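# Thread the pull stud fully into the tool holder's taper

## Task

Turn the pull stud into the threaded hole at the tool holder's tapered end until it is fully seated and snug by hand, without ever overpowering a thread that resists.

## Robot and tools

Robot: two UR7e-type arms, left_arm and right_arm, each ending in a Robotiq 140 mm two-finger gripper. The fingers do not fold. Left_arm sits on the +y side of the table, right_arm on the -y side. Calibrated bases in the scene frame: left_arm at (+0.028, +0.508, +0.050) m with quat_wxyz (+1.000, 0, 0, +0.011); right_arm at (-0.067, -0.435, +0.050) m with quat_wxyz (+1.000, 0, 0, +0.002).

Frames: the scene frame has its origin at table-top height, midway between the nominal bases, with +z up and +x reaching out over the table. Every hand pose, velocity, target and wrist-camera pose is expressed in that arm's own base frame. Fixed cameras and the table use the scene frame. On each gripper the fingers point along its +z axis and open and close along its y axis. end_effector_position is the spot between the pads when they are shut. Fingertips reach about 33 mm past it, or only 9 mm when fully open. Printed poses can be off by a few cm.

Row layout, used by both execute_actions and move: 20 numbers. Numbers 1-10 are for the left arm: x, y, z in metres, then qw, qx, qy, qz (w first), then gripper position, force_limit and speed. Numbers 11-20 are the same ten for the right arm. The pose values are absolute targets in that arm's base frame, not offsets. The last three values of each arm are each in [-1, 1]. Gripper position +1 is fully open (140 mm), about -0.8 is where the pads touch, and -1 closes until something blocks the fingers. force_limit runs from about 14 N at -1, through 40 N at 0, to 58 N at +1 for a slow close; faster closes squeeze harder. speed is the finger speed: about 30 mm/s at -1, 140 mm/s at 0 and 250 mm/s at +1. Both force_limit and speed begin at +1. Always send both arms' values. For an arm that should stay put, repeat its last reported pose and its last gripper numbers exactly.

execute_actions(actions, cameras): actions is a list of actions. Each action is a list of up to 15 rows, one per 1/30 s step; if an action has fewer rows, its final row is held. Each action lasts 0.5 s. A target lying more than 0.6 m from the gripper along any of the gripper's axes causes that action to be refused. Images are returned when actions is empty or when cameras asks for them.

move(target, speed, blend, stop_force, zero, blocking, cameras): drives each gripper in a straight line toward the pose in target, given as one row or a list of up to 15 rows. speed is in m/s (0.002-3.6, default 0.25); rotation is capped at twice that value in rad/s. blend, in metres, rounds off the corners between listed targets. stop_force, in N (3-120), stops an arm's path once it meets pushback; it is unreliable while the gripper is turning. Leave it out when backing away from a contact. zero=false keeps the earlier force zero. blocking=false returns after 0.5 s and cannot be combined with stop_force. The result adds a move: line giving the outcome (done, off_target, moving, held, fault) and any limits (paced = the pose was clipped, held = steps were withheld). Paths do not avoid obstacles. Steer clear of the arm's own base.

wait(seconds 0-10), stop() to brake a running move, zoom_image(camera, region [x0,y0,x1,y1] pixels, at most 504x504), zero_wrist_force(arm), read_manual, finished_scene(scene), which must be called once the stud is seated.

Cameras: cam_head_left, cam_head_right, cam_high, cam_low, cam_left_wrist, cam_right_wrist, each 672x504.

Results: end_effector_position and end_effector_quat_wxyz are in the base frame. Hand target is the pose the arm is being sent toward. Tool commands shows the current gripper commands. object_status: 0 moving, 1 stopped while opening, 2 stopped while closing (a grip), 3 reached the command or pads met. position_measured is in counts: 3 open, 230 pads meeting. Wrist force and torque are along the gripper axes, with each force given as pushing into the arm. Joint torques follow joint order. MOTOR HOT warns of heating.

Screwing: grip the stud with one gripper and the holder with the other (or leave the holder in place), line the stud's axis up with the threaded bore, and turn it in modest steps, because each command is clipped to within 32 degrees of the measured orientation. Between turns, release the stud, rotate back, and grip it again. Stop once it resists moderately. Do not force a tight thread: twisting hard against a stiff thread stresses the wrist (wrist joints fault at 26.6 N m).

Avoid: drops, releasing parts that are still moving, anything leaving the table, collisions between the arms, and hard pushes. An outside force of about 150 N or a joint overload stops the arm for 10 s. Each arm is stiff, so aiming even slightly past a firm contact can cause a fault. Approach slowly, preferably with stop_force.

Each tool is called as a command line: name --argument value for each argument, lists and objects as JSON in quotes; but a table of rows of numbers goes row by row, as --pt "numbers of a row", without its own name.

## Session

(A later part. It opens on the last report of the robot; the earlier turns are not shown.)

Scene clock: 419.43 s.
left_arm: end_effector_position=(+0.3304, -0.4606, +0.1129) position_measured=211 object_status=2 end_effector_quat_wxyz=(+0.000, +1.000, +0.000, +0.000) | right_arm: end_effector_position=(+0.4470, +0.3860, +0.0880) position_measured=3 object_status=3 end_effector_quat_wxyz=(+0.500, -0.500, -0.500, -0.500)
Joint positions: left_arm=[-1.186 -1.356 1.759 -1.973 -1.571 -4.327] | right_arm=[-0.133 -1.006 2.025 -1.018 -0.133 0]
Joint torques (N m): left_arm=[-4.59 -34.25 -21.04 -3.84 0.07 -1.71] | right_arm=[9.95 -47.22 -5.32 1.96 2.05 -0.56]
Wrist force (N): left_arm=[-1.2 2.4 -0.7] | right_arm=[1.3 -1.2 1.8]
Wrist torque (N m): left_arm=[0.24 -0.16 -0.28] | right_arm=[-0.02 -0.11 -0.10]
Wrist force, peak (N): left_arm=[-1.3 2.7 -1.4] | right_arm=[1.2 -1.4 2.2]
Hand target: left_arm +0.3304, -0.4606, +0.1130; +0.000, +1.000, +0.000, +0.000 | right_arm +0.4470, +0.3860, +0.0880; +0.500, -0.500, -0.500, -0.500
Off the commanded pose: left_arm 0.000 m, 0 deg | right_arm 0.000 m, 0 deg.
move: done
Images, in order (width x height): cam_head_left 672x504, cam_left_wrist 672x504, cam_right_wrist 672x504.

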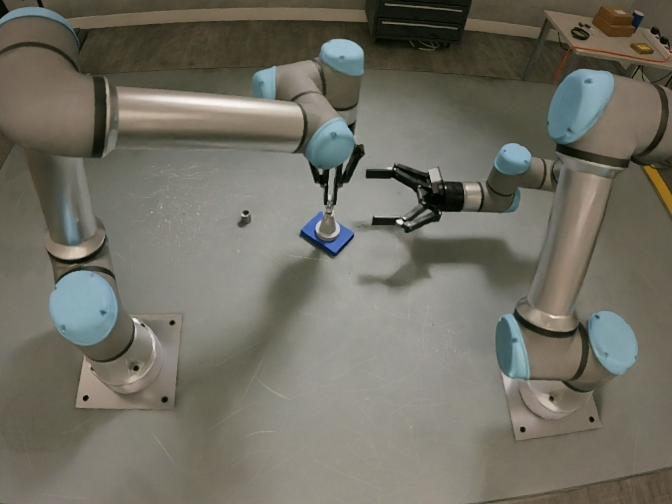

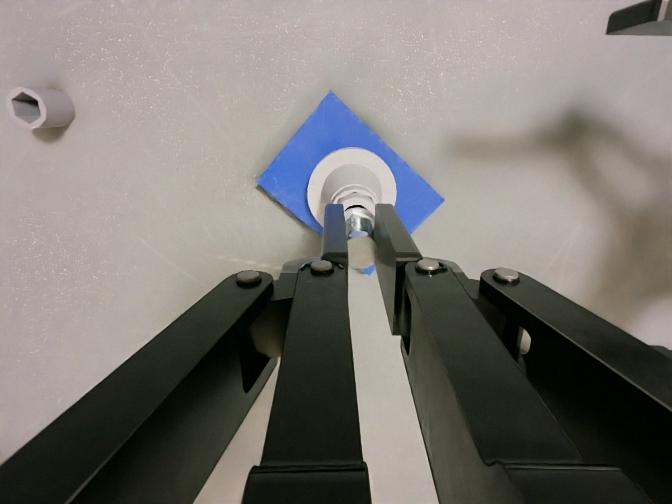

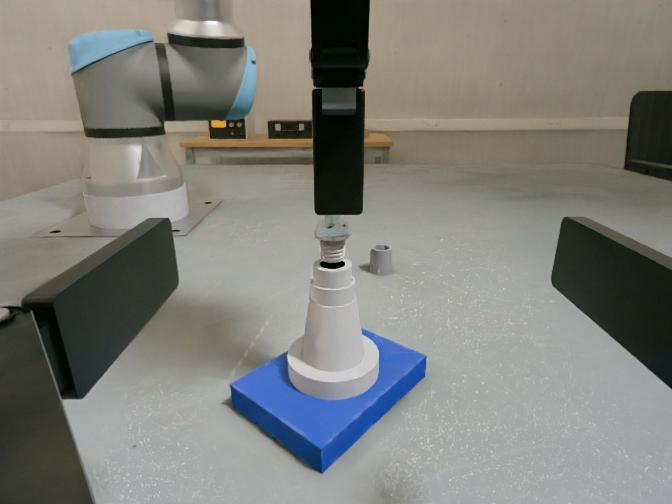

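move --target '[0.3345,-0.4606,0.113,0,0.99923,0,-0.03926,-1,0,-1,0.447,0.386,0.088,0.5,-0.5,-0.5,-0.5,1,1,1]' --speed 0.1 --cameras '["cam_right_wrist","cam_head_left"]'

zoom_image --camera "cam_right_wrist" --region '[283, 180, 383, 300]'

zoom_image --camera "cam_head_left" --region '[315, 195, 345, 225]'

Scene clock: 437.53 s.
left_arm: end_effector_position=(+0.3345, -0.4606, +0.1129) position_measured=211 object_status=2 end_effector_quat_wxyz=(+0.000, +0.999, +0.000, -0.039) end_effector_velocity=(+0.000, -0.001, +0.000) end_effector_angular_velocity=(-0.002, -0.004, +0.001) | right_arm: end_effector_position=(+0.4470, +0.3860, +0.0880) position_measured=3 object_status=3 end_effector_quat_wxyz=(+0.500, -0.500, -0.500, -0.500)
Joint positions: left_arm=[-1.139 -1.32 1.706 -1.924 -1.642 -4.279] | right_arm=[-0.133 -1.006 2.025 -1.018 -0.133 0]
Joint velocities: left_arm=[-0.002 -0.002 0.003 -0.005 0.003 -0.003] | right_arm=[within noise]
Joint torques (N m): left_arm=[-7.22 -45.71 -16.4 -5.32 1.75 -2.04] | right_arm=[9.38 -45.46 -6.51 1.82 1.88 -0.66]
Wrist force (N): left_arm=[-1.6 2.6 -1.0] | right_arm=[1.3 -1.1 2.0]
Wrist torque (N m): left_arm=[0.25 -0.11 -0.18] | right_arm=[0.00 -0.11 -0.10]
Wrist force, peak (N): left_arm=[-2.3 2.5 -0.7] | right_arm=[1.5 -1.4 2.0]
Hand target: left_arm +0.3345, -0.4606, +0.1130; +0.000, +0.999, +0.000, -0.039 | right_arm +0.4470, +0.3860, +0.0880; +0.500, -0.500, -0.500, -0.500
Off the commanded pose: left_arm 0.000 m, 0 deg | right_arm 0.000 m, 0 deg.
move: done
Images, in order (width x height): cam_head_left 672x504, cam_right_wrist 672x504.

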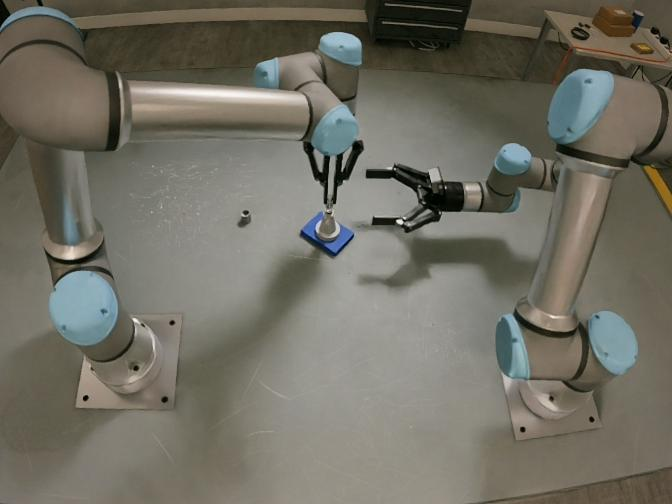

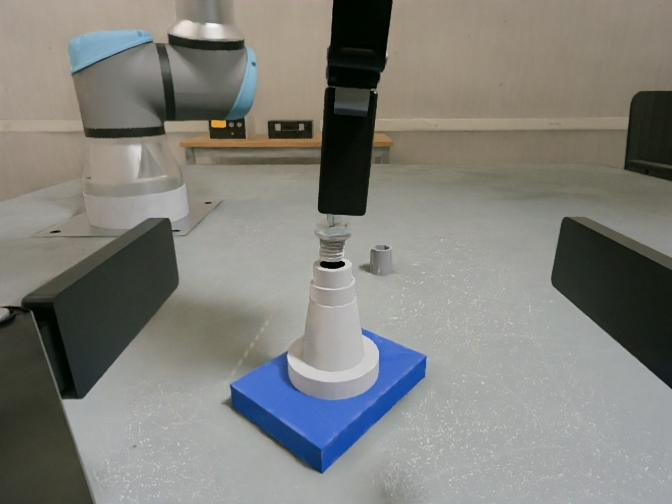

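Scaled by 4.200 from the camera's 672x504 image, which has a finer 960x720 frame.

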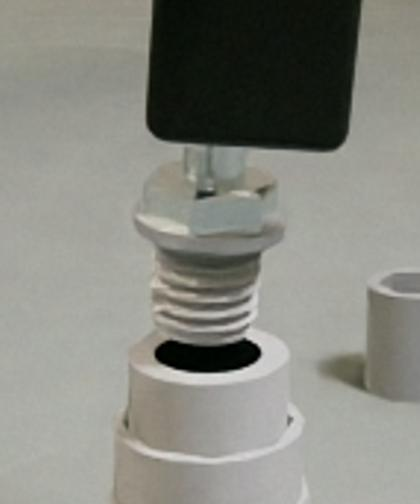

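Scaled by 16.800 from the camera's 672x504 image, which has a finer 960x720 frame.

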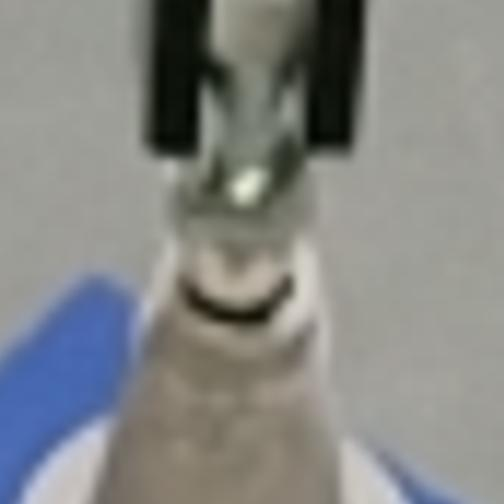

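move --pt "0.3326 -0.4606 0.114 0 0.99982 0 -0.0192 -1 0 -1 0.447 0.386 0.088 0.5 -0.5 -0.5 -0.5 1 1 1" --pt "0.3301 -0.4631 0.114 -0.01358 0.70698 -0.70698 -0.01358 -1 0 -1 0.447 0.386 0.088 0.5 -0.5 -0.5 -0.5 1 1 1" --pt "0.3276 -0.4606 0.113 -0.0192 0 -0.99982 0 -1 0 -1 0.447 0.386 0.088 0.5 -0.5 -0.5 -0.5 1 1 1" --speed 0.5 --blend '[0.002,0.002,0]' --cameras '["cam_right_wrist","cam_head_left"]'

zoom_image --camera "cam_right_wrist" --region '[283, 180, 383, 300]'

zoom_image --camera "cam_head_left" --region '[315, 195, 345, 225]'

Scene clock: 458.93 s.
left_arm: end_effector_position=(+0.3276, -0.4606, +0.1130) position_measured=211 object_status=2 end_effector_quat_wxyz=(+0.019, +0.000, +1.000, +0.000) | right_arm: end_effector_position=(+0.4470, +0.3860, +0.0880) position_measured=3 object_status=3 end_effector_quat_wxyz=(+0.500, -0.500, -0.500, -0.500)
Joint positions: left_arm=[-1.211 -1.374 1.785 -1.996 -1.535 -1.211] | right_arm=[-0.133 -1.006 2.025 -1.018 -0.133 0]
Joint torques (N m): left_arm=[5.49 -28.42 -30.86 -0.51 0.85 1.76] | right_arm=[9.38 -41.35 -11.22 1.88 1.77 -0.62]
Wrist force (N): left_arm=[-1.4 2.2 -0.6] | right_arm=[1.1 -1.3 1.9]
Wrist torque (N m): left_arm=[0.20 -0.11 -0.08] | right_arm=[-0.04 -0.07 -0.10]
Wrist force, peak (N): left_arm=[-2.2 2.6 -1.2] | right_arm=[1.5 -1.3 2.0]
Hand target: left_arm +0.3276, -0.4606, +0.1130; +0.019, +0.000, +1.000, +0.000 | right_arm +0.4470, +0.3860, +0.0880; +0.500, -0.500, -0.500, -0.500
Off the commanded pose: left_arm 0.000 m, 0 deg | right_arm 0.000 m, 0 deg.
move: done
Images, in order (width x height): cam_head_left 672x504, cam_right_wrist 672x504.

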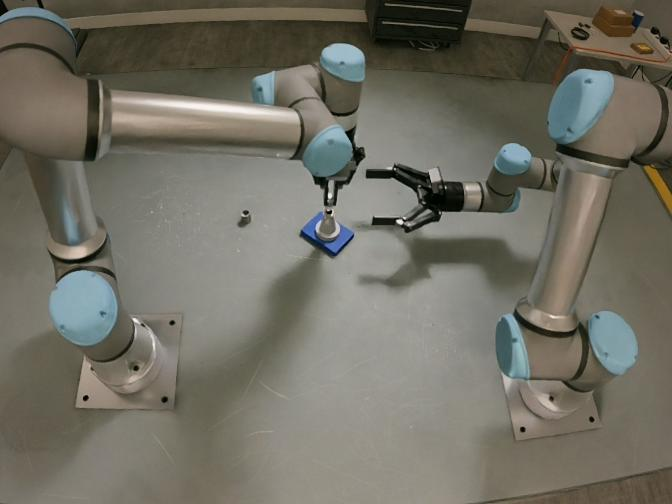

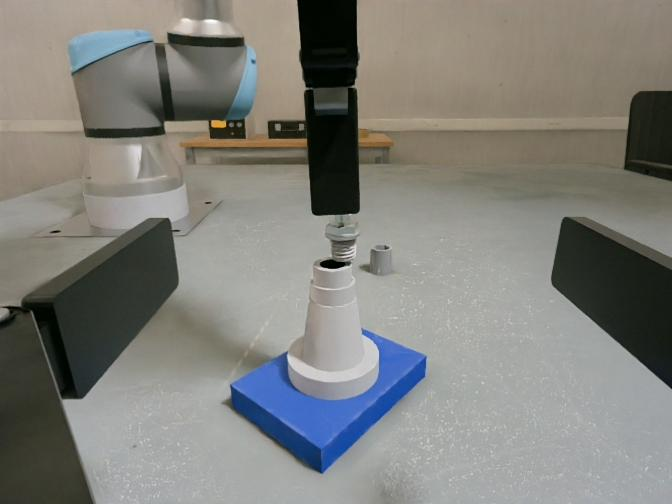

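Scaled by 4.200 from the camera's 672x504 image, which has a finer 960x720 frame.

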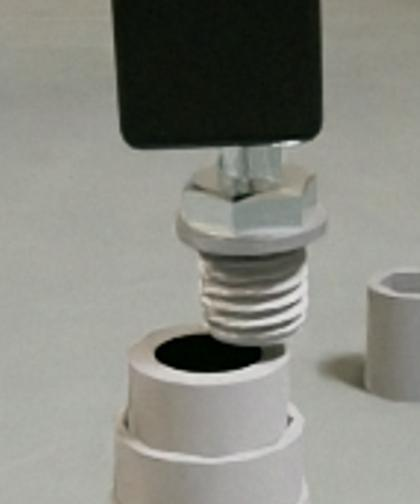

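Scaled by 16.800 from the camera's 672x504 image, which has a finer 960x720 frame.

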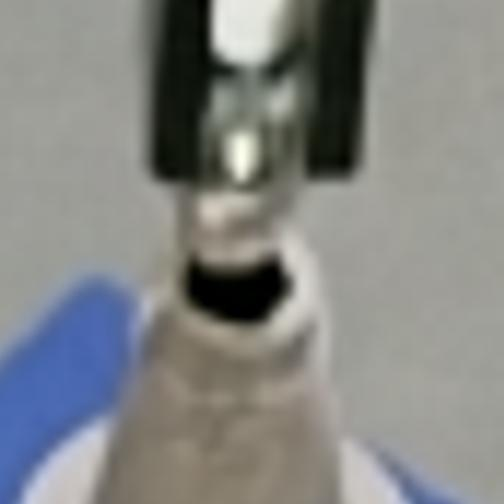

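move --target '[0.3211,-0.4606,0.113,-0.01047,0,-0.99995,0,-1,0,-1,0.447,0.386,0.088,0.5,-0.5,-0.5,-0.5,1,1,1]' --speed 0.1

move --target '[0.3211,-0.4606,0.100,-0.01047,0,-0.99995,0,-1,0,-1,0.447,0.386,0.088,0.5,-0.5,-0.5,-0.5,1,1,1]' --speed 0.006 --stop_force 4 --cameras '["cam_right_wrist","cam_head_left"]'

zoom_image --camera "cam_right_wrist" --region '[283, 180, 383, 300]'

zoom_image --camera "cam_head_left" --region '[315, 195, 345, 225]'

Scene clock: 485.07 s.
left_arm: end_effector_position=(+0.3210, -0.4606, +0.1130) position_measured=211 object_status=2 end_effector_quat_wxyz=(+0.010, +0.000, +1.000, +0.000) | right_arm: end_effector_position=(+0.4470, +0.3860, +0.0880) position_measured=3 object_status=3 end_effector_quat_wxyz=(+0.500, -0.500, -0.500, -0.500)
Joint positions: left_arm=[-1.213 -1.376 1.786 -1.988 -1.551 -1.213] | right_arm=[-0.133 -1.006 2.025 -1.018 -0.133 0]
Joint torques (N m): left_arm=[-3.81 -40.91 -16.26 -1.96 1.46 -1.44] | right_arm=[9.27 -39.5 -13.57 1.96 1.83 -0.68]
Wrist force (N): left_arm=[-1.0 2.4 -0.7] | right_arm=[1.1 -1.4 1.8]
Wrist torque (N m): left_arm=[0.24 -0.19 -0.07] | right_arm=[-0.06 -0.07 -0.10]
Wrist force, peak (N): left_arm=[-1.5 2.8 -0.8] | right_arm=[1.4 -1.3 2.0]
Hand target: left_arm +0.3211, -0.4606, +0.1130; +0.010, +0.000, +1.000, +0.000 | right_arm +0.4470, +0.3860, +0.0880; +0.500, -0.500, -0.500, -0.500
Off the commanded pose: left_arm 0.000 m, 0 deg | right_arm 0.000 m, 0 deg.
move: done

Scene clock: 486.93 s.
left_arm: end_effector_position=(+0.3211, -0.4606, +0.1084) position_measured=211 object_status=2 end_effector_quat_wxyz=(+0.010, +0.000, +1.000, +0.000) | right_arm: end_effector_position=(+0.4470, +0.3860, +0.0880) position_measured=3 object_status=3 end_effector_quat_wxyz=(+0.500, -0.500, -0.500, -0.500)
Joint positions: left_arm=[-1.213 -1.372 1.793 -1.999 -1.551 -1.213] | right_arm=[-0.133 -1.006 2.025 -1.018 -0.133 0]
Joint torques (N m): left_arm=[1.96 -42.28 -30.97 -0.81 1.32 0.94] | right_arm=[8.36 -38.86 -14.17 1.74 1.81 -0.64]
Wrist force (N): left_arm=[-2.0 2.2 -0.9] | right_arm=[1.5 -1.2 1.8]
Wrist torque (N m): left_arm=[0.31 -0.17 -0.07] | right_arm=[-0.02 -0.15 -0.10]
Wrist force, peak (N): left_arm=[-2.8 1.8 -5.4] | right_arm=[1.4 -1.3 2.0]
Hand target: left_arm +0.3211, -0.4606, +0.1084; +0.010, +0.000, +1.000, +0.000 | right_arm +0.4470, +0.3860, +0.0880; +0.500, -0.500, -0.500, -0.500
Off the commanded pose: left_arm 0.008 m, 0 deg | right_arm 0.000 m, 0 deg.
move: contact (left_arm)
Images, in order (width x height): cam_head_left 672x504, cam_right_wrist 672x504.

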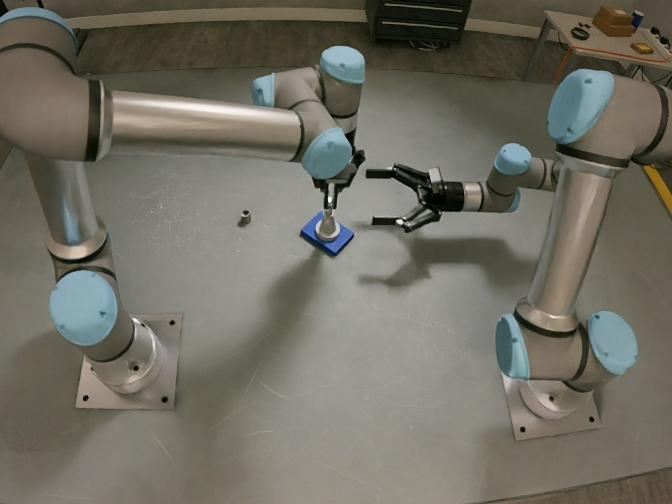

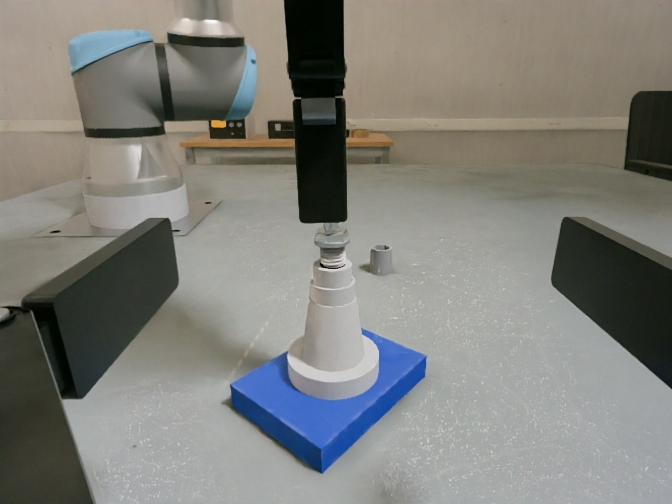

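Scaled by 4.200 from the camera's 672x504 image, which has a finer 960x720 frame.

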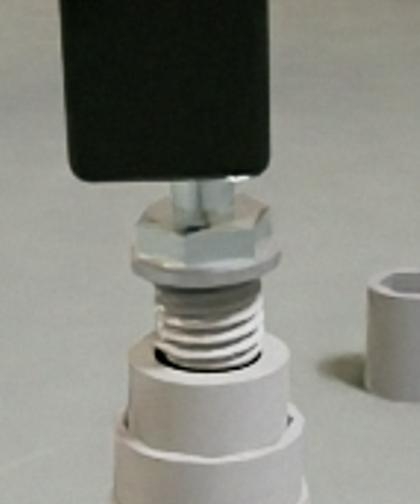

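Scaled by 16.800 from the camera's 672x504 image, which has a finer 960x720 frame.

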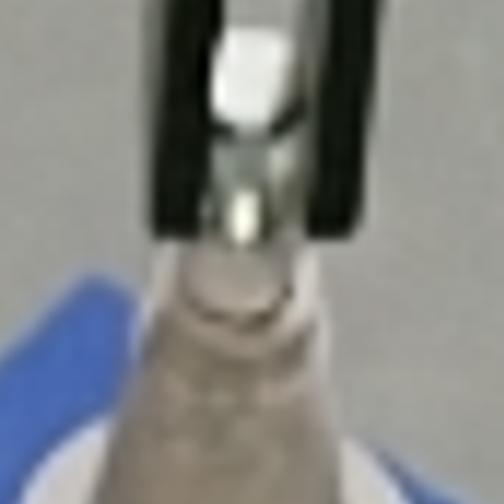

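move --target '[0.3208,-0.4606,0.100,-0.01047,0,-0.99995,0,-1,0,-1,0.447,0.386,0.088,0.5,-0.5,-0.5,-0.5,1,1,1]' --speed 0.004 --stop_force 5 --cameras '["cam_right_wrist"]'

zoom_image --camera "cam_right_wrist" --region '[283, 180, 383, 300]'

Scene clock: 494.07 s.
left_arm: end_effector_position=(+0.3211, -0.4607, +0.1079) position_measured=211 object_status=2 end_effector_quat_wxyz=(+0.011, +0.000, +1.000, +0.000) | right_arm: end_effector_position=(+0.4470, +0.3860, +0.0880) position_measured=3 object_status=3 end_effector_quat_wxyz=(+0.500, -0.500, -0.500, -0.500)
Joint positions: left_arm=[-1.213 -1.371 1.794 -2.001 -1.551 -1.213] | right_arm=[-0.133 -1.006 2.025 -1.018 -0.133 0]
Joint torques (N m): left_arm=[-0.88 -40.88 -28.32 0.92 0.71 -0.12] | right_arm=[9.27 -36.25 -16.42 1.82 1.74 -0.74]
Wrist force (N): left_arm=[-2.8 -0.4 -5.2] | right_arm=[1.2 -1.4 1.9]
Wrist torque (N m): left_arm=[0.32 -0.13 -0.07] | right_arm=[-0.06 -0.09 -0.10]
Wrist force, peak (N): left_arm=[-3.0 -0.2 -11.1] | right_arm=[1.4 -1.4 2.0]
Hand target: left_arm +0.3211, -0.4607, +0.1080; +0.011, +0.000, +1.000, +0.000 | right_arm +0.4470, +0.3860, +0.0880; +0.500, -0.500, -0.500, -0.500
Off the commanded pose: left_arm 0.008 m, 0 deg | right_arm 0.000 m, 0 deg.
move: contact (left_arm)
Images, in order (width x height): cam_right_wrist 672x504.

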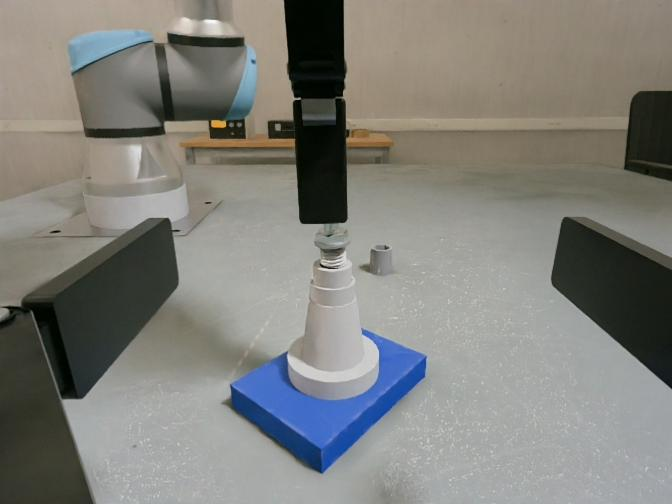

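Scaled by 4.200 from the camera's 672x504 image, which has a finer 960x720 frame.

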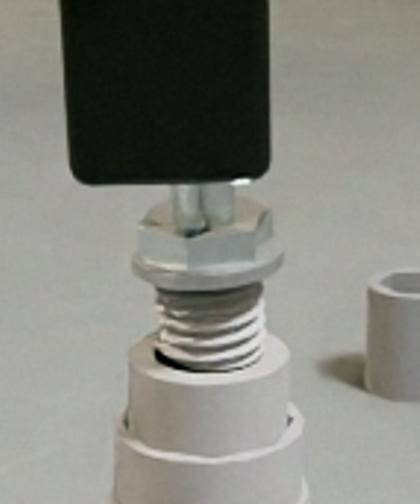

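move --target '[0.3205,-0.4610,0.109,-0.01047,0,-0.99995,0,-1,0,-1,0.447,0.386,0.088,0.5,-0.5,-0.5,-0.5,1,1,1]' --speed 0.02

move --target '[0.3205,-0.4610,0.100,-0.01047,0,-0.99995,0,-1,0,-1,0.447,0.386,0.088,0.5,-0.5,-0.5,-0.5,1,1,1]' --speed 0.004 --stop_force 5

Scene clock: 519.23 s.
left_arm: end_effector_position=(+0.3205, -0.4610, +0.1090) position_measured=211 object_status=2 end_effector_quat_wxyz=(+0.010, +0.000, +1.000, +0.000) | right_arm: end_effector_position=(+0.4470, +0.3860, +0.0880) position_measured=3 object_status=3 end_effector_quat_wxyz=(+0.500, -0.500, -0.500, -0.500)
Joint positions: left_arm=[-1.214 -1.372 1.792 -1.998 -1.551 -1.214] | right_arm=[-0.133 -1.006 2.025 -1.018 -0.133 0]
Joint torques (N m): left_arm=[-6.03 -42.14 -29.1 -0.88 -0.34 -1.55] | right_arm=[9.52 -34.2 -18.53 1.81 1.84 -0.74]
Wrist force (N): left_arm=[-1.9 1.9 -0.9] | right_arm=[1.3 -1.2 2.0]
Wrist torque (N m): left_arm=[0.14 -0.15 -0.08] | right_arm=[-0.03 -0.10 -0.10]
Wrist force, peak (N): left_arm=[-2.7 -0.5 -5.3] | right_arm=[1.2 -1.5 2.1]
Hand target: left_arm +0.3205, -0.4610, +0.1090; +0.010, +0.000, +1.000, +0.000 | right_arm +0.4470, +0.3860, +0.0880; +0.500, -0.500, -0.500, -0.500
Off the commanded pose: left_arm 0.000 m, 0 deg | right_arm 0.000 m, 0 deg.
move: done

Scene clock: 520.60 s.
left_arm: end_effector_position=(+0.3205, -0.4610, +0.1077) position_measured=211 object_status=2 end_effector_quat_wxyz=(+0.011, +0.000, +1.000, +0.000) | right_arm: end_effector_position=(+0.4470, +0.3860, +0.0880) position_measured=3 object_status=3 end_effector_quat_wxyz=(+0.500, -0.500, -0.500, -0.500)
Joint positions: left_arm=[-1.214 -1.371 1.794 -2.001 -1.551 -1.214] | right_arm=[-0.133 -1.006 2.025 -1.018 -0.133 0]
Joint torques (N m): left_arm=[-4.13 -38.89 -26.63 0.98 -1.31 -0.85] | right_arm=[8.99 -32.94 -18.66 1.83 1.79 -0.75]
Wrist force (N): left_arm=[-3.8 1.5 -8.6] | right_arm=[1.1 -1.3 1.9]
Wrist torque (N m): left_arm=[0.34 -0.23 -0.07] | right_arm=[-0.04 -0.07 -0.10]
Wrist force, peak (N): left_arm=[-4.4 2.1 -13.6] | right_arm=[1.4 -1.2 2.1]
Hand target: left_arm +0.3205, -0.4610, +0.1077; +0.011, +0.000, +1.000, +0.000 | right_arm +0.4470, +0.3860, +0.0880; +0.500, -0.500, -0.500, -0.500
Off the commanded pose: left_arm 0.008 m, 0 deg | right_arm 0.000 m, 0 deg.
move: contact (left_arm)

move --pt "0.32151 -0.45835 0.1076 -0.01011 -0.2588 -0.9659 0.00271 -1 0 -1 0.447 0.386 0.088 0.5 -0.5 -0.5 -0.5 1 1 1" --pt "0.32345 -0.45641 0.1075 -0.00907 -0.5 -0.866 0.00524 -1 0 -1 0.447 0.386 0.088 0.5 -0.5 -0.5 -0.5 1 1 1" --pt "0.3261 -0.4557 0.1073 -0.0074 -0.7071 -0.7071 0.0074 -1 0 -1 0.447 0.386 0.088 0.5 -0.5 -0.5 -0.5 1 1 1" --speed 0.2 --blend '[0.001,0.001,0]'

move --pt "0.32875 -0.45641 0.1070 -0.00524 -0.866 -0.5 0.00907 -1 0 -1 0.447 0.386 0.088 0.5 -0.5 -0.5 -0.5 1 1 1" --pt "0.33069 -0.45835 0.1069 -0.00271 -0.9659 -0.2588 0.01011 -1 0 -1 0.447 0.386 0.088 0.5 -0.5 -0.5 -0.5 1 1 1" --pt "0.3314 -0.4610 0.1067 0 -0.99995 0 0.01047 -1 0 -1 0.447 0.386 0.088 0.5 -0.5 -0.5 -0.5 1 1 1" --speed 0.2 --blend '[0.001,0.001,0]' --cameras '["cam_right_wrist"]'

zoom_image --camera "cam_right_wrist" --region '[283, 180, 383, 300]'

Scene clock: 536.63 s.
left_arm: end_effector_position=(+0.3261, -0.4557, +0.1073) position_measured=211 object_status=2 end_effector_quat_wxyz=(+0.007, +0.707, +0.707, -0.007) | right_arm: end_effector_position=(+0.4470, +0.3860, +0.0880) position_measured=3 object_status=3 end_effector_quat_wxyz=(+0.500, -0.500, -0.500, -0.500)
Joint positions: left_arm=[-1.185 -1.376 1.804 -2.019 -1.579 0.385] | right_arm=[-0.133 -1.006 2.025 -1.018 -0.133 0]
Joint torques (N m): left_arm=[3.54 -13.09 -13.86 3.6 -2.33 0.43] | right_arm=[8.7 -29.73 -18.26 1.78 1.61 -0.61]
Wrist force (N): left_arm=[-5.3 8.2 -25.3] | right_arm=[1.1 -1.3 2.0]
Wrist torque (N m): left_arm=[0.05 -0.16 -0.14] | right_arm=[-0.04 -0.07 -0.10]
Wrist force, peak (N): left_arm=[-5.3 8.2 -25.3] | right_arm=[1.4 -1.3 2.1]
Hand target: left_arm +0.3261, -0.4557, +0.1073; +0.007, +0.707, +0.707, -0.007 | right_arm +0.4470, +0.3860, +0.0880; +0.500, -0.500, -0.500, -0.500
Off the commanded pose: left_arm 0.000 m, 0 deg | right_arm 0.000 m, 0 deg.
move: done

Scene clock: 541.03 s.
left_arm: end_effector_position=(+0.3314, -0.4610, +0.1067) position_measured=211 object_status=2 end_effector_quat_wxyz=(+0.000, +1.000, +0.000, -0.010) | right_arm: end_effector_position=(+0.4470, +0.3860, +0.0880) position_measured=3 object_status=3 end_effector_quat_wxyz=(+0.500, -0.500, -0.500, -0.500)
Joint positions: left_arm=[-1.174 -1.34 1.754 -1.976 -1.59 1.968] | right_arm=[-0.133 -1.006 2.025 -1.018 -0.133 0]
Joint torques (N m): left_arm=[8.2 -13.36 -8.61 1 -1.94 0.45] | right_arm=[9.18 -27.02 -17.58 1.74 1.78 -0.66]
Wrist force (N): left_arm=[-2.0 2.9 -32.0] | right_arm=[1.3 -1.3 1.8]
Wrist torque (N m): left_arm=[0.30 -0.21 -0.11] | right_arm=[-0.03 -0.12 -0.10]
Wrist force, peak (N): left_arm=[-2.6 3.6 -32.3] | right_arm=[1.3 -1.5 2.1]
Hand target: left_arm +0.3314, -0.4610, +0.1067; +0.000, +1.000, +0.000, -0.010 | right_arm +0.4470, +0.3860, +0.0880; +0.500, -0.500, -0.500, -0.500
Off the commanded pose: left_arm 0.000 m, 0 deg | right_arm 0.000 m, 0 deg.
move: done
Images, in order (width x height): cam_right_wrist 672x504.

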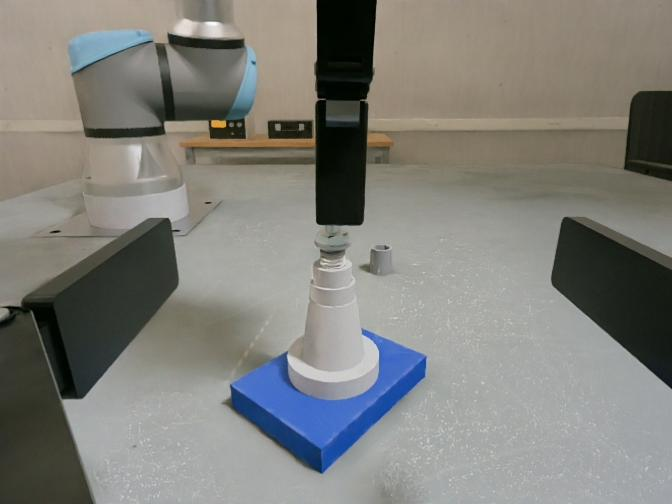

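Scaled by 4.200 from the camera's 672x504 image, which has a finer 960x720 frame.

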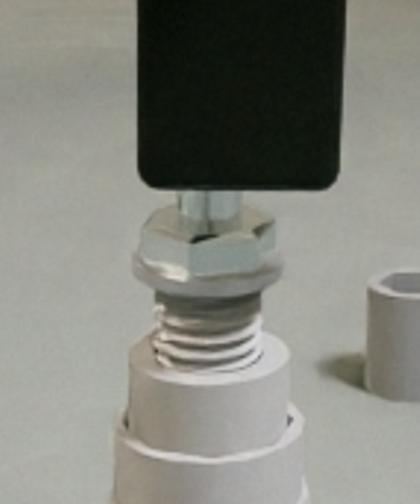

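move --pt "0.3314 -0.4610 0.1071 0 -0.99995 0 0.01047 -1 0 -1 0.447 0.386 0.088 0.5 -0.5 -0.5 -0.5 1 1 1" --speed 0.05

move --pt "0.33069 -0.46365 0.1071 0.00271 -0.9659 0.2588 0.01011 -1 0 -1 0.447 0.386 0.088 0.5 -0.5 -0.5 -0.5 1 1 1" --pt "0.32875 -0.46559 0.1071 0.00524 -0.866 0.5 0.00907 -1 0 -1 0.447 0.386 0.088 0.5 -0.5 -0.5 -0.5 1 1 1" --pt "0.3261 -0.4663 0.1071 0.0074 -0.7071 0.7071 0.0074 -1 0 -1 0.447 0.386 0.088 0.5 -0.5 -0.5 -0.5 1 1 1" --speed 0.2 --blend '[0.001,0.001,0]'

move --pt "0.32345 -0.46559 0.1071 0.00907 -0.5 0.866 0.00524 -1 0 -1 0.447 0.386 0.088 0.5 -0.5 -0.5 -0.5 1 1 1" --pt "0.32151 -0.46365 0.1071 0.01011 -0.2588 0.9659 0.00271 -1 0 -1 0.447 0.386 0.088 0.5 -0.5 -0.5 -0.5 1 1 1" --pt "0.3208 -0.4610 0.1071 0.01047 0 1 0 -1 0 -1 0.447 0.386 0.088 0.5 -0.5 -0.5 -0.5 1 1 1" --speed 0.2 --blend '[0.001,0.001,0]' --cameras '["cam_right_wrist","cam_head_left"]'

zoom_image --camera "cam_right_wrist" --region '[283, 180, 383, 300]'

zoom_image --camera "cam_head_left" --region '[315, 195, 345, 225]'

Scene clock: 559.67 s.
left_arm: end_effector_position=(+0.3314, -0.4610, +0.1071) position_measured=211 object_status=2 end_effector_quat_wxyz=(+0.000, +1.000, +0.000, -0.010) | right_arm: end_effector_position=(+0.4470, +0.3860, +0.0880) position_measured=3 object_status=3 end_effector_quat_wxyz=(+0.500, -0.500, -0.500, -0.500)
Joint positions: left_arm=[-1.174 -1.341 1.754 -1.975 -1.59 1.968] | right_arm=[-0.133 -1.006 2.025 -1.018 -0.133 0]
Joint torques (N m): left_arm=[8.5 -34.71 -22.81 1.63 -1.89 1.88] | right_arm=[9.35 -25.25 -18.2 1.89 1.59 -0.69]
Wrist force (N): left_arm=[-1.0 4.0 -17.6] | right_arm=[1.4 -1.3 2.0]
Wrist torque (N m): left_arm=[0.16 -0.17 -0.11] | right_arm=[-0.04 -0.14 -0.10]
Wrist force, peak (N): left_arm=[-1.5 2.9 -32.4] | right_arm=[1.4 -1.4 2.1]
Hand target: left_arm +0.3314, -0.4610, +0.1071; +0.000, +1.000, +0.000, -0.010 | right_arm +0.4470, +0.3860, +0.0880; +0.500, -0.500, -0.500, -0.500
Off the commanded pose: left_arm 0.000 m, 0 deg | right_arm 0.000 m, 0 deg.
move: done

Scene clock: 564.07 s.
left_arm: end_effector_position=(+0.3261, -0.4663, +0.1071) position_measured=211 object_status=2 end_effector_quat_wxyz=(-0.007, +0.707, -0.707, -0.007) | right_arm: end_effector_position=(+0.4470, +0.3860, +0.0880) position_measured=3 object_status=3 end_effector_quat_wxyz=(+0.500, -0.500, -0.500, -0.500)
Joint positions: left_arm=[-1.201 -1.336 1.744 -1.96 -1.563 3.511] | right_arm=[-0.133 -1.006 2.025 -1.018 -0.133 0]
Joint torques (N m): left_arm=[4.48 -43.2 -25.01 -4.85 -4.23 0.42] | right_arm=[8.92 -24 -17.9 1.91 1.58 -0.68]
Wrist force (N): left_arm=[-2.8 -3.6 3.5] | right_arm=[1.1 -1.1 1.9]
Wrist torque (N m): left_arm=[0.49 -0.08 -0.12] | right_arm=[0.01 -0.07 -0.10]
Wrist force, peak (N): left_arm=[-0.9 4.0 -17.7] | right_arm=[1.1 -1.3 2.2]
Hand target: left_arm +0.3261, -0.4663, +0.1071; -0.007, +0.707, -0.707, -0.007 | right_arm +0.4470, +0.3860, +0.0880; +0.500, -0.500, -0.500, -0.500
Off the commanded pose: left_arm 0.000 m, 0 deg | right_arm 0.000 m, 0 deg.
move: done

Scene clock: 568.47 s.
left_arm: end_effector_position=(+0.3208, -0.4610, +0.1071) position_measured=211 object_status=2 end_effector_quat_wxyz=(+0.010, +0.000, +1.000, +0.000) | right_arm: end_effector_position=(+0.4470, +0.3860, +0.0880) position_measured=3 object_status=3 end_effector_quat_wxyz=(+0.500, -0.500, -0.500, -0.500)
Joint positions: left_arm=[-1.214 -1.37 1.795 -2.003 -1.551 5.069] | right_arm=[-0.133 -1.006 2.025 -1.018 -0.133 0]
Joint torques (N m): left_arm=[2.22 -45.9 -31.37 -0.94 -5.62 0.54] | right_arm=[8.71 -23.74 -18.28 1.92 1.62 -0.69]
Wrist force (N): left_arm=[-21.7 -7.0 24.4] | right_arm=[1.3 -1.3 1.8]
Wrist torque (N m): left_arm=[0.49 0.20 -0.32] | right_arm=[-0.04 -0.11 -0.10]
Wrist force, peak (N): left_arm=[-21.8 -7.1 24.3] | right_arm=[1.5 -1.3 2.0]
Hand target: left_arm +0.3208, -0.4610, +0.1071; +0.010, +0.000, +1.000, +0.000 | right_arm +0.4470, +0.3860, +0.0880; +0.500, -0.500, -0.500, -0.500
Off the commanded pose: left_arm 0.000 m, 0 deg | right_arm 0.000 m, 0 deg.
move: done
Images, in order (width x height): cam_head_left 672x504, cam_right_wrist 672x504.

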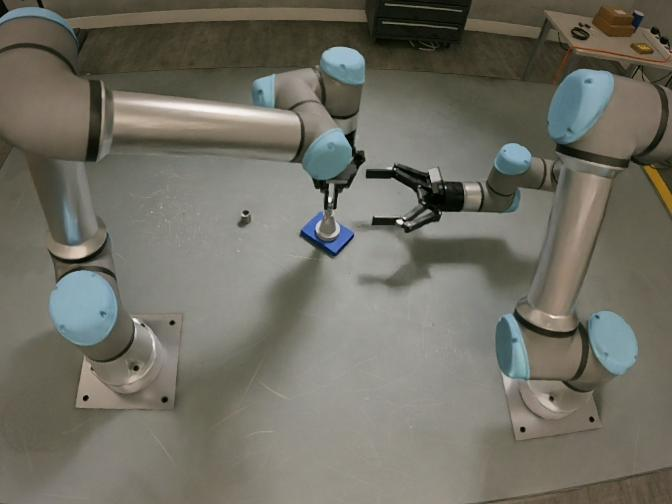

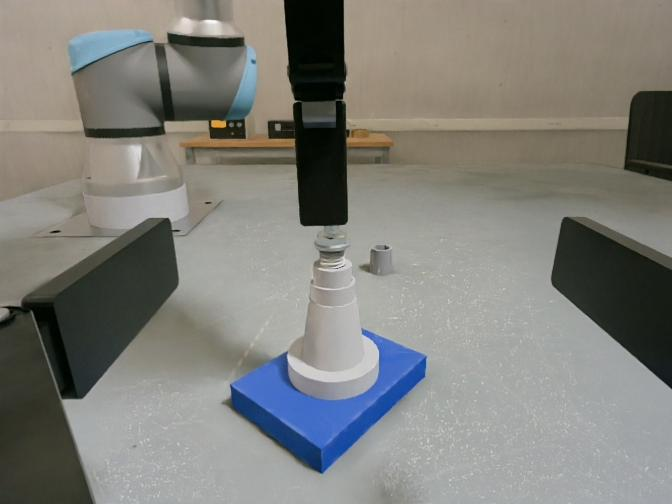

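Scaled by 4.200 from the camera's 672x504 image, which has a finer 960x720 frame.

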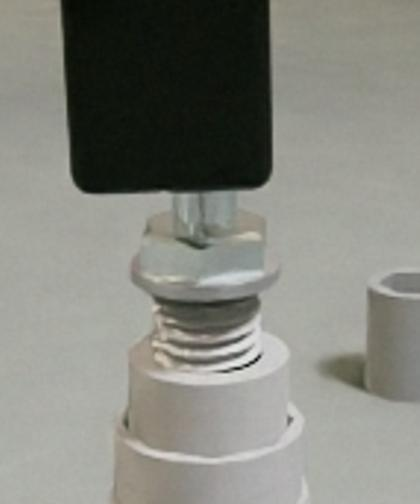

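Scaled by 16.800 from the camera's 672x504 image, which has a finer 960x720 frame.

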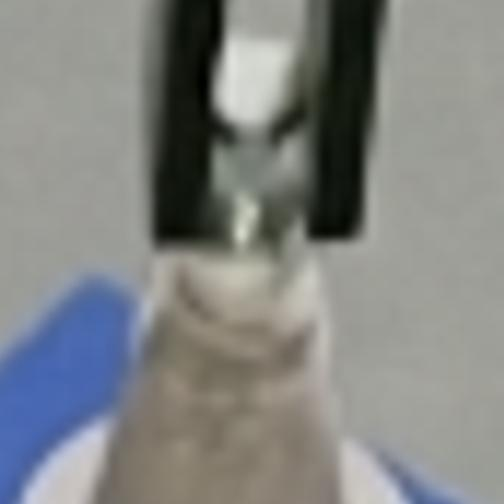

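move --target '[0.3213,-0.4610,0.1065,0.01047,0,1,0,-1,0,-1,0.447,0.386,0.088,0.5,-0.5,-0.5,-0.5,1,1,1]' --speed 0.02

move --pt "0.3213 -0.4610 0.1065 0.01047 0 1 0 -0.3 0 -0.8 0.447 0.386 0.088 0.5 -0.5 -0.5 -0.5 1 1 1" --pt "0.3263 -0.4610 0.1085 0 0 1 0 -0.3 0 -0.8 0.447 0.386 0.088 0.5 -0.5 -0.5 -0.5 1 1 1" --pt "0.3263 -0.4610 0.1085 0 -0.7071 0.7071 0 -0.3 0 -0.8 0.447 0.386 0.088 0.5 -0.5 -0.5 -0.5 1 1 1" --pt "0.3263 -0.4610 0.1085 0 -1 0 0 -0.3 0 -0.8 0.447 0.386 0.088 0.5 -0.5 -0.5 -0.5 1 1 1" --speed 0.5 --blend '[0,0,0.005,0]' --cameras '["cam_right_wrist","cam_head_left"]'

zoom_image --camera "cam_right_wrist" --region '[283, 180, 383, 300]'

zoom_image --camera "cam_head_left" --region '[305, 175, 355, 235]'

Scene clock: 592.40 s.
left_arm: end_effector_position=(+0.3213, -0.4611, +0.1066) position_measured=211 object_status=2 end_effector_quat_wxyz=(+0.011, +0.000, +1.000, +0.000) | right_arm: end_effector_position=(+0.4470, +0.3860, +0.0880) position_measured=3 object_status=3 end_effector_quat_wxyz=(+0.500, -0.500, -0.500, -0.500)
Joint positions: left_arm=[-1.213 -1.369 1.795 -2.004 -1.551 5.07] | right_arm=[-0.133 -1.006 2.025 -1.018 -0.133 0]
Joint torques (N m): left_arm=[8.62 -21.48 -14.5 -4.11 -2.57 1.8] | right_arm=[9.16 -24.44 -17.76 1.76 1.61 -0.6]
Wrist force (N): left_arm=[-3.9 1.0 -5.5] | right_arm=[1.2 -1.2 1.8]
Wrist torque (N m): left_arm=[0.29 -0.14 -0.27] | right_arm=[-0.01 -0.07 -0.09]
Wrist force, peak (N): left_arm=[-21.4 -6.7 25.1] | right_arm=[1.2 -1.4 2.1]
Hand target: left_arm +0.3213, -0.4610, +0.1065; +0.010, +0.000, +1.000, +0.000 | right_arm +0.4470, +0.3860, +0.0880; +0.500, -0.500, -0.500, -0.500
Off the commanded pose: left_arm 0.000 m, 0 deg | right_arm 0.000 m, 0 deg.
move: done

Scene clock: 597.50 s.
left_arm: end_effector_position=(+0.3263, -0.4610, +0.1085) position_measured=167 object_status=3 end_effector_quat_wxyz=(+0.000, +1.000, +0.000, +0.000) | right_arm: end_effector_position=(+0.4470, +0.3860, +0.0880) position_measured=3 object_status=3 end_effector_quat_wxyz=(+0.500, -0.500, -0.500, -0.500)
Joint positions: left_arm=[-1.193 -1.357 1.772 -1.986 -1.571 1.949] | right_arm=[-0.133 -1.006 2.025 -1.018 -0.133 0]
Joint torques (N m): left_arm=[-2 -42.96 -15.78 -0.9 0.25 -1.59] | right_arm=[9.54 -24.6 -18.13 1.84 1.48 -0.6]
Wrist force (N): left_arm=[-0.5 0.9 -1.3] | right_arm=[1.2 -1.2 1.8]
Wrist torque (N m): left_arm=[-0.08 -0.31 -0.29] | right_arm=[-0.02 -0.08 -0.10]
Wrist force, peak (N): left_arm=[-3.6 -0.5 -5.9] | right_arm=[1.4 -1.3 2.3]
Hand target: left_arm +0.3263, -0.4610, +0.1085; +0.000, +1.000, +0.000, +0.000 | right_arm +0.4470, +0.3860, +0.0880; +0.500, -0.500, -0.500, -0.500
Off the commanded pose: left_arm 0.000 m, 0 deg | right_arm 0.000 m, 0 deg.
move: done
Images, in order (width x height): cam_head_left 672x504, cam_right_wrist 672x504.

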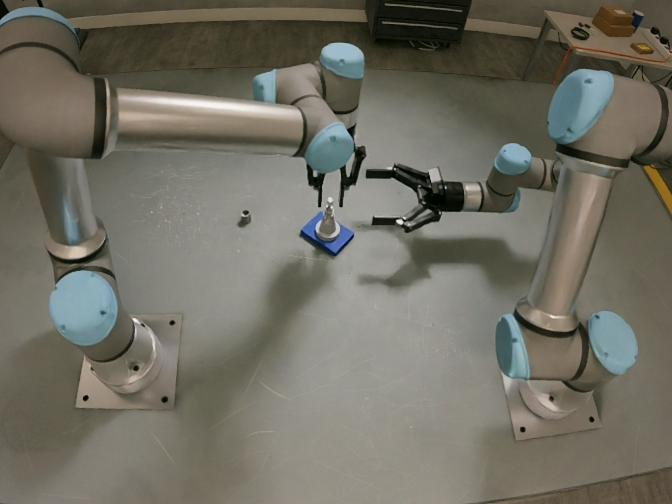

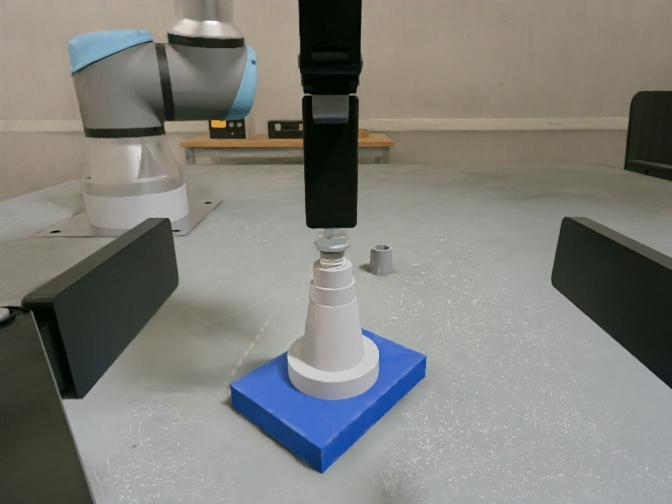

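Scaled by 4.200 from the camera's 672x504 image, which has a finer 960x720 frame.

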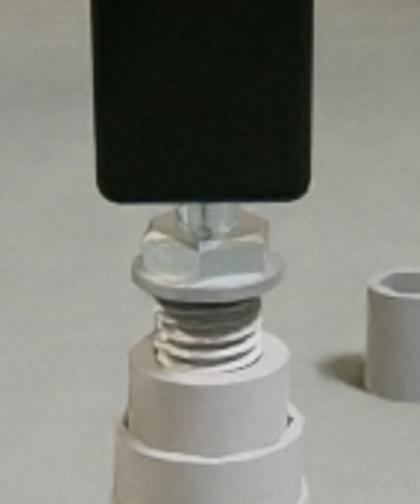

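Scaled by 8.400 from the camera's 672x504 image, which has a finer 960x720 frame.

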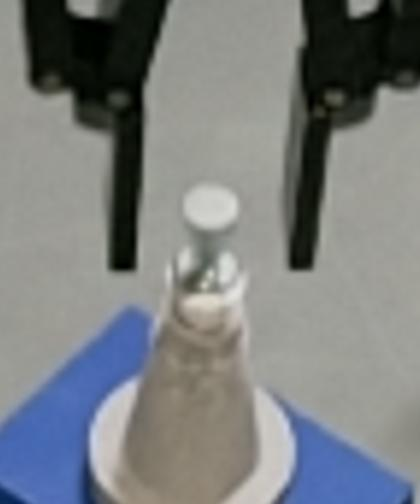

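move --pt "0.3268 -0.4610 0.1085 0 -0.7071 -0.7071 0 -0.3 0 -0.8 0.447 0.386 0.088 0.5 -0.5 -0.5 -0.5 1 1 1" --pt "0.3268 -0.4610 0.1085 0 0 -1 0 -0.3 0 -0.8 0.447 0.386 0.088 0.5 -0.5 -0.5 -0.5 1 1 1" --pt "0.3268 -0.4610 0.1085 0 0.7071 -0.7071 0 -0.3 0 -0.8 0.447 0.386 0.088 0.5 -0.5 -0.5 -0.5 1 1 1" --pt "0.3268 -0.4610 0.1085 0 1 0 0 -0.3 0 -0.8 0.447 0.386 0.088 0.5 -0.5 -0.5 -0.5 1 1 1" --pt "0.3268 -0.4610 0.107 0 0.7071 0.7071 0 -0.3 0 -0.8 0.447 0.386 0.088 0.5 -0.5 -0.5 -0.5 1 1 1" --speed 0.7 --blend '[0.005,0.005,0.005,0.005,0]'

move --target '[0.3268,-0.4610,0.107,0,0.7071,0.7071,0,-1,1,-1,0.447,0.386,0.088,0.5,-0.5,-0.5,-0.5,1,1,1]'

move --pt "0.3268 -0.4610 0.1065 0 1 0 0 -1 1 -1 0.447 0.386 0.088 0.5 -0.5 -0.5 -0.5 1 1 1" --pt "0.3268 -0.4610 0.106 0 0.7071 -0.7071 0 -1 1 -1 0.447 0.386 0.088 0.5 -0.5 -0.5 -0.5 1 1 1" --speed 0.4 --blend '[0.0002,0]' --cameras '["cam_right_wrist"]'

zoom_image --camera "cam_right_wrist" --region '[283, 180, 383, 300]'

Scene clock: 618.70 s.
left_arm: end_effector_position=(+0.3268, -0.4610, +0.1070) position_measured=167 object_status=3 end_effector_quat_wxyz=(+0.000, +0.707, +0.707, +0.000) | right_arm: end_effector_position=(+0.4470, +0.3860, +0.0880) position_measured=3 object_status=3 end_effector_quat_wxyz=(+0.500, -0.500, -0.500, -0.500)
Joint positions: left_arm=[-1.192 -1.355 1.774 -1.99 -1.571 -5.904] | right_arm=[-0.133 -1.006 2.025 -1.018 -0.133 0]
Joint torques (N m): left_arm=[-4.21 -43.64 -17.58 -4.82 0.05 -1.58] | right_arm=[9.35 -24.31 -17.43 1.93 1.42 -0.64]
Wrist force (N): left_arm=[-0.6 0.9 -1.0] | right_arm=[1.0 -1.3 1.7]
Wrist torque (N m): left_arm=[-0.09 -0.27 -0.29] | right_arm=[-0.04 -0.06 -0.09]
Wrist force, peak (N): left_arm=[-0.8 1.0 -1.9] | right_arm=[1.4 -1.4 2.0]
Hand target: left_arm +0.3268, -0.4610, +0.1070; +0.000, +0.707, +0.707, +0.000 | right_arm +0.4470, +0.3860, +0.0880; +0.500, -0.500, -0.500, -0.500
Off the commanded pose: left_arm 0.000 m, 0 deg | right_arm 0.000 m, 0 deg.
move: done

Scene clock: 620.30 s.
left_arm: end_effector_position=(+0.3268, -0.4610, +0.1070) position_measured=213 object_status=0 end_effector_quat_wxyz=(+0.000, +0.707, +0.707, +0.000) | right_arm: end_effector_position=(+0.4470, +0.3860, +0.0880) position_measured=3 object_status=3 end_effector_quat_wxyz=(+0.500, -0.500, -0.500, -0.500)
Joint positions: left_arm=[-1.192 -1.355 1.774 -1.99 -1.571 -5.905] | right_arm=[-0.133 -1.006 2.025 -1.018 -0.133 0]
Joint torques (N m): left_arm=[5.84 -39.31 -24.53 -2.47 -2 -1.76] | right_arm=[8.16 -23.83 -17.86 1.87 1.4 -0.67]
Wrist force (N): left_arm=[-0.6 0.3 -8.0] | right_arm=[1.2 -1.0 1.9]
Wrist torque (N m): left_arm=[-0.11 -0.26 -0.27] | right_arm=[0.02 -0.09 -0.09]
Wrist force, peak (N): left_arm=[-0.6 0.3 -8.4] | right_arm=[1.3 -1.5 2.0]
Hand target: left_arm +0.3268, -0.4610, +0.1070; +0.000, +0.707, +0.707, +0.000 | right_arm +0.4470, +0.3860, +0.0880; +0.500, -0.500, -0.500, -0.500
Off the commanded pose: left_arm 0.000 m, 0 deg | right_arm 0.000 m, 0 deg.
move: done

Scene clock: 625.30 s.
left_arm: end_effector_position=(+0.3268, -0.4610, +0.1060) position_measured=213 object_status=2 end_effector_quat_wxyz=(+0.000, +0.707, -0.707, +0.000) | right_arm: end_effector_position=(+0.4470, +0.3860, +0.0880) position_measured=3 object_status=3 end_effector_quat_wxyz=(+0.500, -0.500, -0.500, -0.500)
Joint positions: left_arm=[-1.192 -1.354 1.775 -1.992 -1.571 -2.763] | right_arm=[-0.133 -1.006 2.025 -1.018 -0.133 0]
Joint torques (N m): left_arm=[9.5 -23.91 -30.47 -2.91 -0.88 1.81] | right_arm=[8.77 -24.04 -17.66 1.79 1.52 -0.68]
Wrist force (N): left_arm=[-0.2 1.0 -1.8] | right_arm=[1.2 -1.5 2.0]
Wrist torque (N m): left_arm=[-0.09 -0.20 -0.08] | right_arm=[-0.08 -0.09 -0.09]
Wrist force, peak (N): left_arm=[-0.5 0.2 -8.1] | right_arm=[1.4 -1.2 2.1]
Hand target: left_arm +0.3268, -0.4610, +0.1060; +0.000, +0.707, -0.707, +0.000 | right_arm +0.4470, +0.3860, +0.0880; +0.500, -0.500, -0.500, -0.500
Off the commanded pose: left_arm 0.000 m, 0 deg | right_arm 0.000 m, 0 deg.
move: done; blend cut to 0 m at target 1
Images, in order (width x height): cam_right_wrist 672x504.

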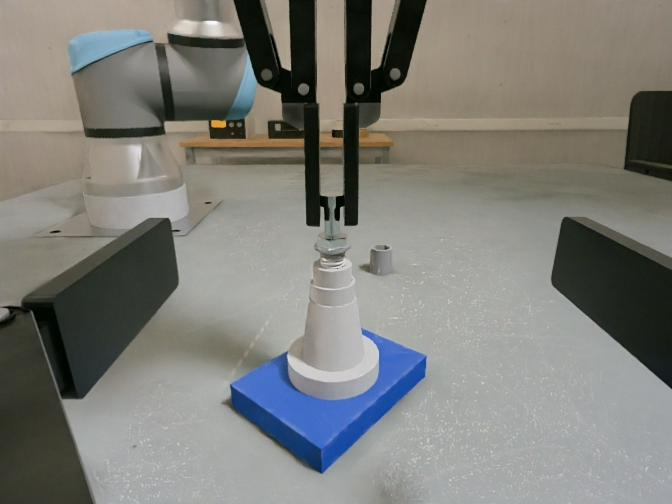

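Scaled by 4.200 from the camera's 672x504 image, which has a finer 960x720 frame.

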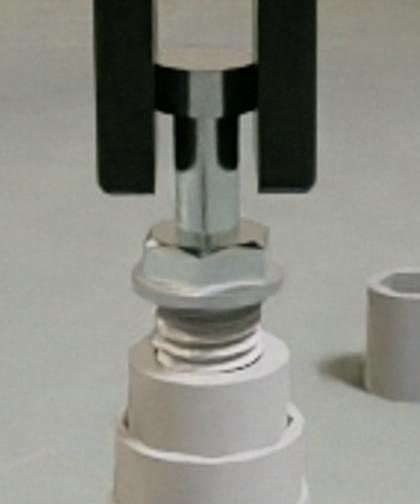

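move --pt "0.3268 -0.4610 0.1055 0 0 -1 0 -1 1 -1 0.447 0.386 0.088 0.5 -0.5 -0.5 -0.5 1 1 1" --pt "0.3268 -0.4610 0.105 0 -0.7071 -0.7071 0 -1 1 -1 0.447 0.386 0.088 0.5 -0.5 -0.5 -0.5 1 1 1" --pt "0.3268 -0.4610 0.1045 0 -1 0 0 -1 1 -1 0.447 0.386 0.088 0.5 -0.5 -0.5 -0.5 1 1 1" --speed 0.5 --blend '[0.0002,0.0002,0]'

move --pt "0.3268 -0.4610 0.104 0 -0.7071 0.7071 0 -1 1 -1 0.447 0.386 0.088 0.5 -0.5 -0.5 -0.5 1 1 1" --pt "0.3268 -0.4610 0.1035 0 0 1 0 -1 1 -1 0.447 0.386 0.088 0.5 -0.5 -0.5 -0.5 1 1 1" --pt "0.3268 -0.4610 0.1032 0 0.5 0.866 0 -1 1 -1 0.447 0.386 0.088 0.5 -0.5 -0.5 -0.5 1 1 1" --speed 0.5 --blend '[0.0002,0.0002,0]' --cameras '["cam_right_wrist"]'

zoom_image --camera "cam_right_wrist" --region '[283, 180, 383, 300]'

Scene clock: 644.90 s.
left_arm: end_effector_position=(+0.3268, -0.4610, +0.1045) position_measured=213 object_status=2 end_effector_quat_wxyz=(+0.000, +1.000, +0.000, +0.000) | right_arm: end_effector_position=(+0.4470, +0.3860, +0.0880) position_measured=3 object_status=3 end_effector_quat_wxyz=(+0.500, -0.500, -0.500, -0.500)
Joint positions: left_arm=[-1.192 -1.352 1.777 -1.996 -1.571 1.949] | right_arm=[-0.133 -1.006 2.025 -1.018 -0.133 0]
Joint torques (N m): left_arm=[4.93 -28.33 -33.07 -1.18 -0.67 1.74] | right_arm=[9.65 -24.71 -18.99 1.86 1.26 -0.7]
Wrist force (N): left_arm=[-0.4 2.3 6.4] | right_arm=[1.1 -1.3 2.0]
Wrist torque (N m): left_arm=[-0.23 -0.26 -0.07] | right_arm=[-0.05 -0.07 -0.10]
Wrist force, peak (N): left_arm=[-0.6 3.8 7.7] | right_arm=[1.4 -1.5 2.2]
Hand target: left_arm +0.3268, -0.4610, +0.1045; +0.000, +1.000, +0.000, +0.000 | right_arm +0.4470, +0.3860, +0.0880; +0.500, -0.500, -0.500, -0.500
Off the commanded pose: left_arm 0.000 m, 0 deg | right_arm 0.000 m, 0 deg.
move: done

Scene clock: 649.67 s.
left_arm: end_effector_position=(+0.3268, -0.4610, +0.1032) position_measured=213 object_status=2 end_effector_quat_wxyz=(+0.000, +0.500, +0.866, +0.000) | right_arm: end_effector_position=(+0.4470, +0.3860, +0.0880) position_measured=3 object_status=3 end_effector_quat_wxyz=(+0.500, -0.500, -0.500, -0.500)
Joint positions: left_arm=[-1.192 -1.351 1.779 -1.999 -1.571 6.138] | right_arm=[-0.133 -1.006 2.025 -1.018 -0.133 0]
Joint torques (N m): left_arm=[5.03 -33.57 -38.4 -2.86 -0.53 1.77] | right_arm=[8.33 -24.03 -18.36 1.81 1.47 -0.68]
Wrist force (N): left_arm=[-1.1 0.8 16.8] | right_arm=[1.1 -1.2 2.1]
Wrist torque (N m): left_arm=[-0.01 -0.29 -0.06] | right_arm=[-0.01 -0.07 -0.10]
Wrist force, peak (N): left_arm=[-1.2 -0.7 17.8] | right_arm=[1.4 -1.5 2.2]
Hand target: left_arm +0.3268, -0.4610, +0.1032; +0.000, +0.500, +0.866, +0.000 | right_arm +0.4470, +0.3860, +0.0880; +0.500, -0.500, -0.500, -0.500
Off the commanded pose: left_arm 0.000 m, 0 deg | right_arm 0.000 m, 0 deg.
move: done
Images, in order (width x height): cam_right_wrist 672x504.

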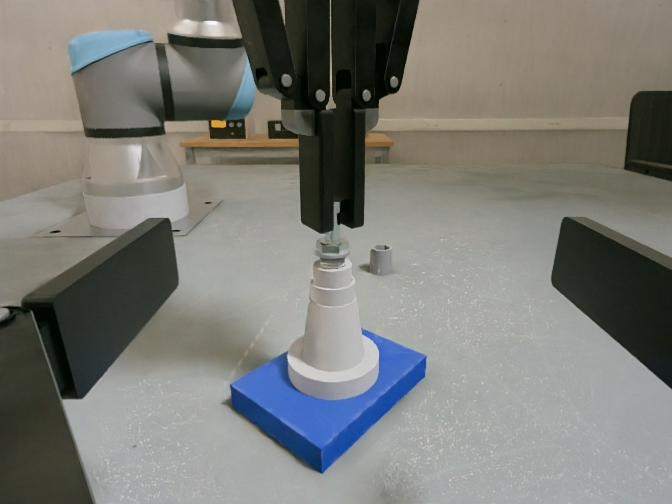

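Scaled by 4.200 from the camera's 672x504 image, which has a finer 960x720 frame.

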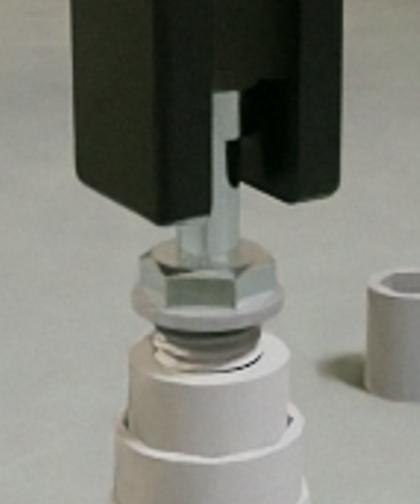

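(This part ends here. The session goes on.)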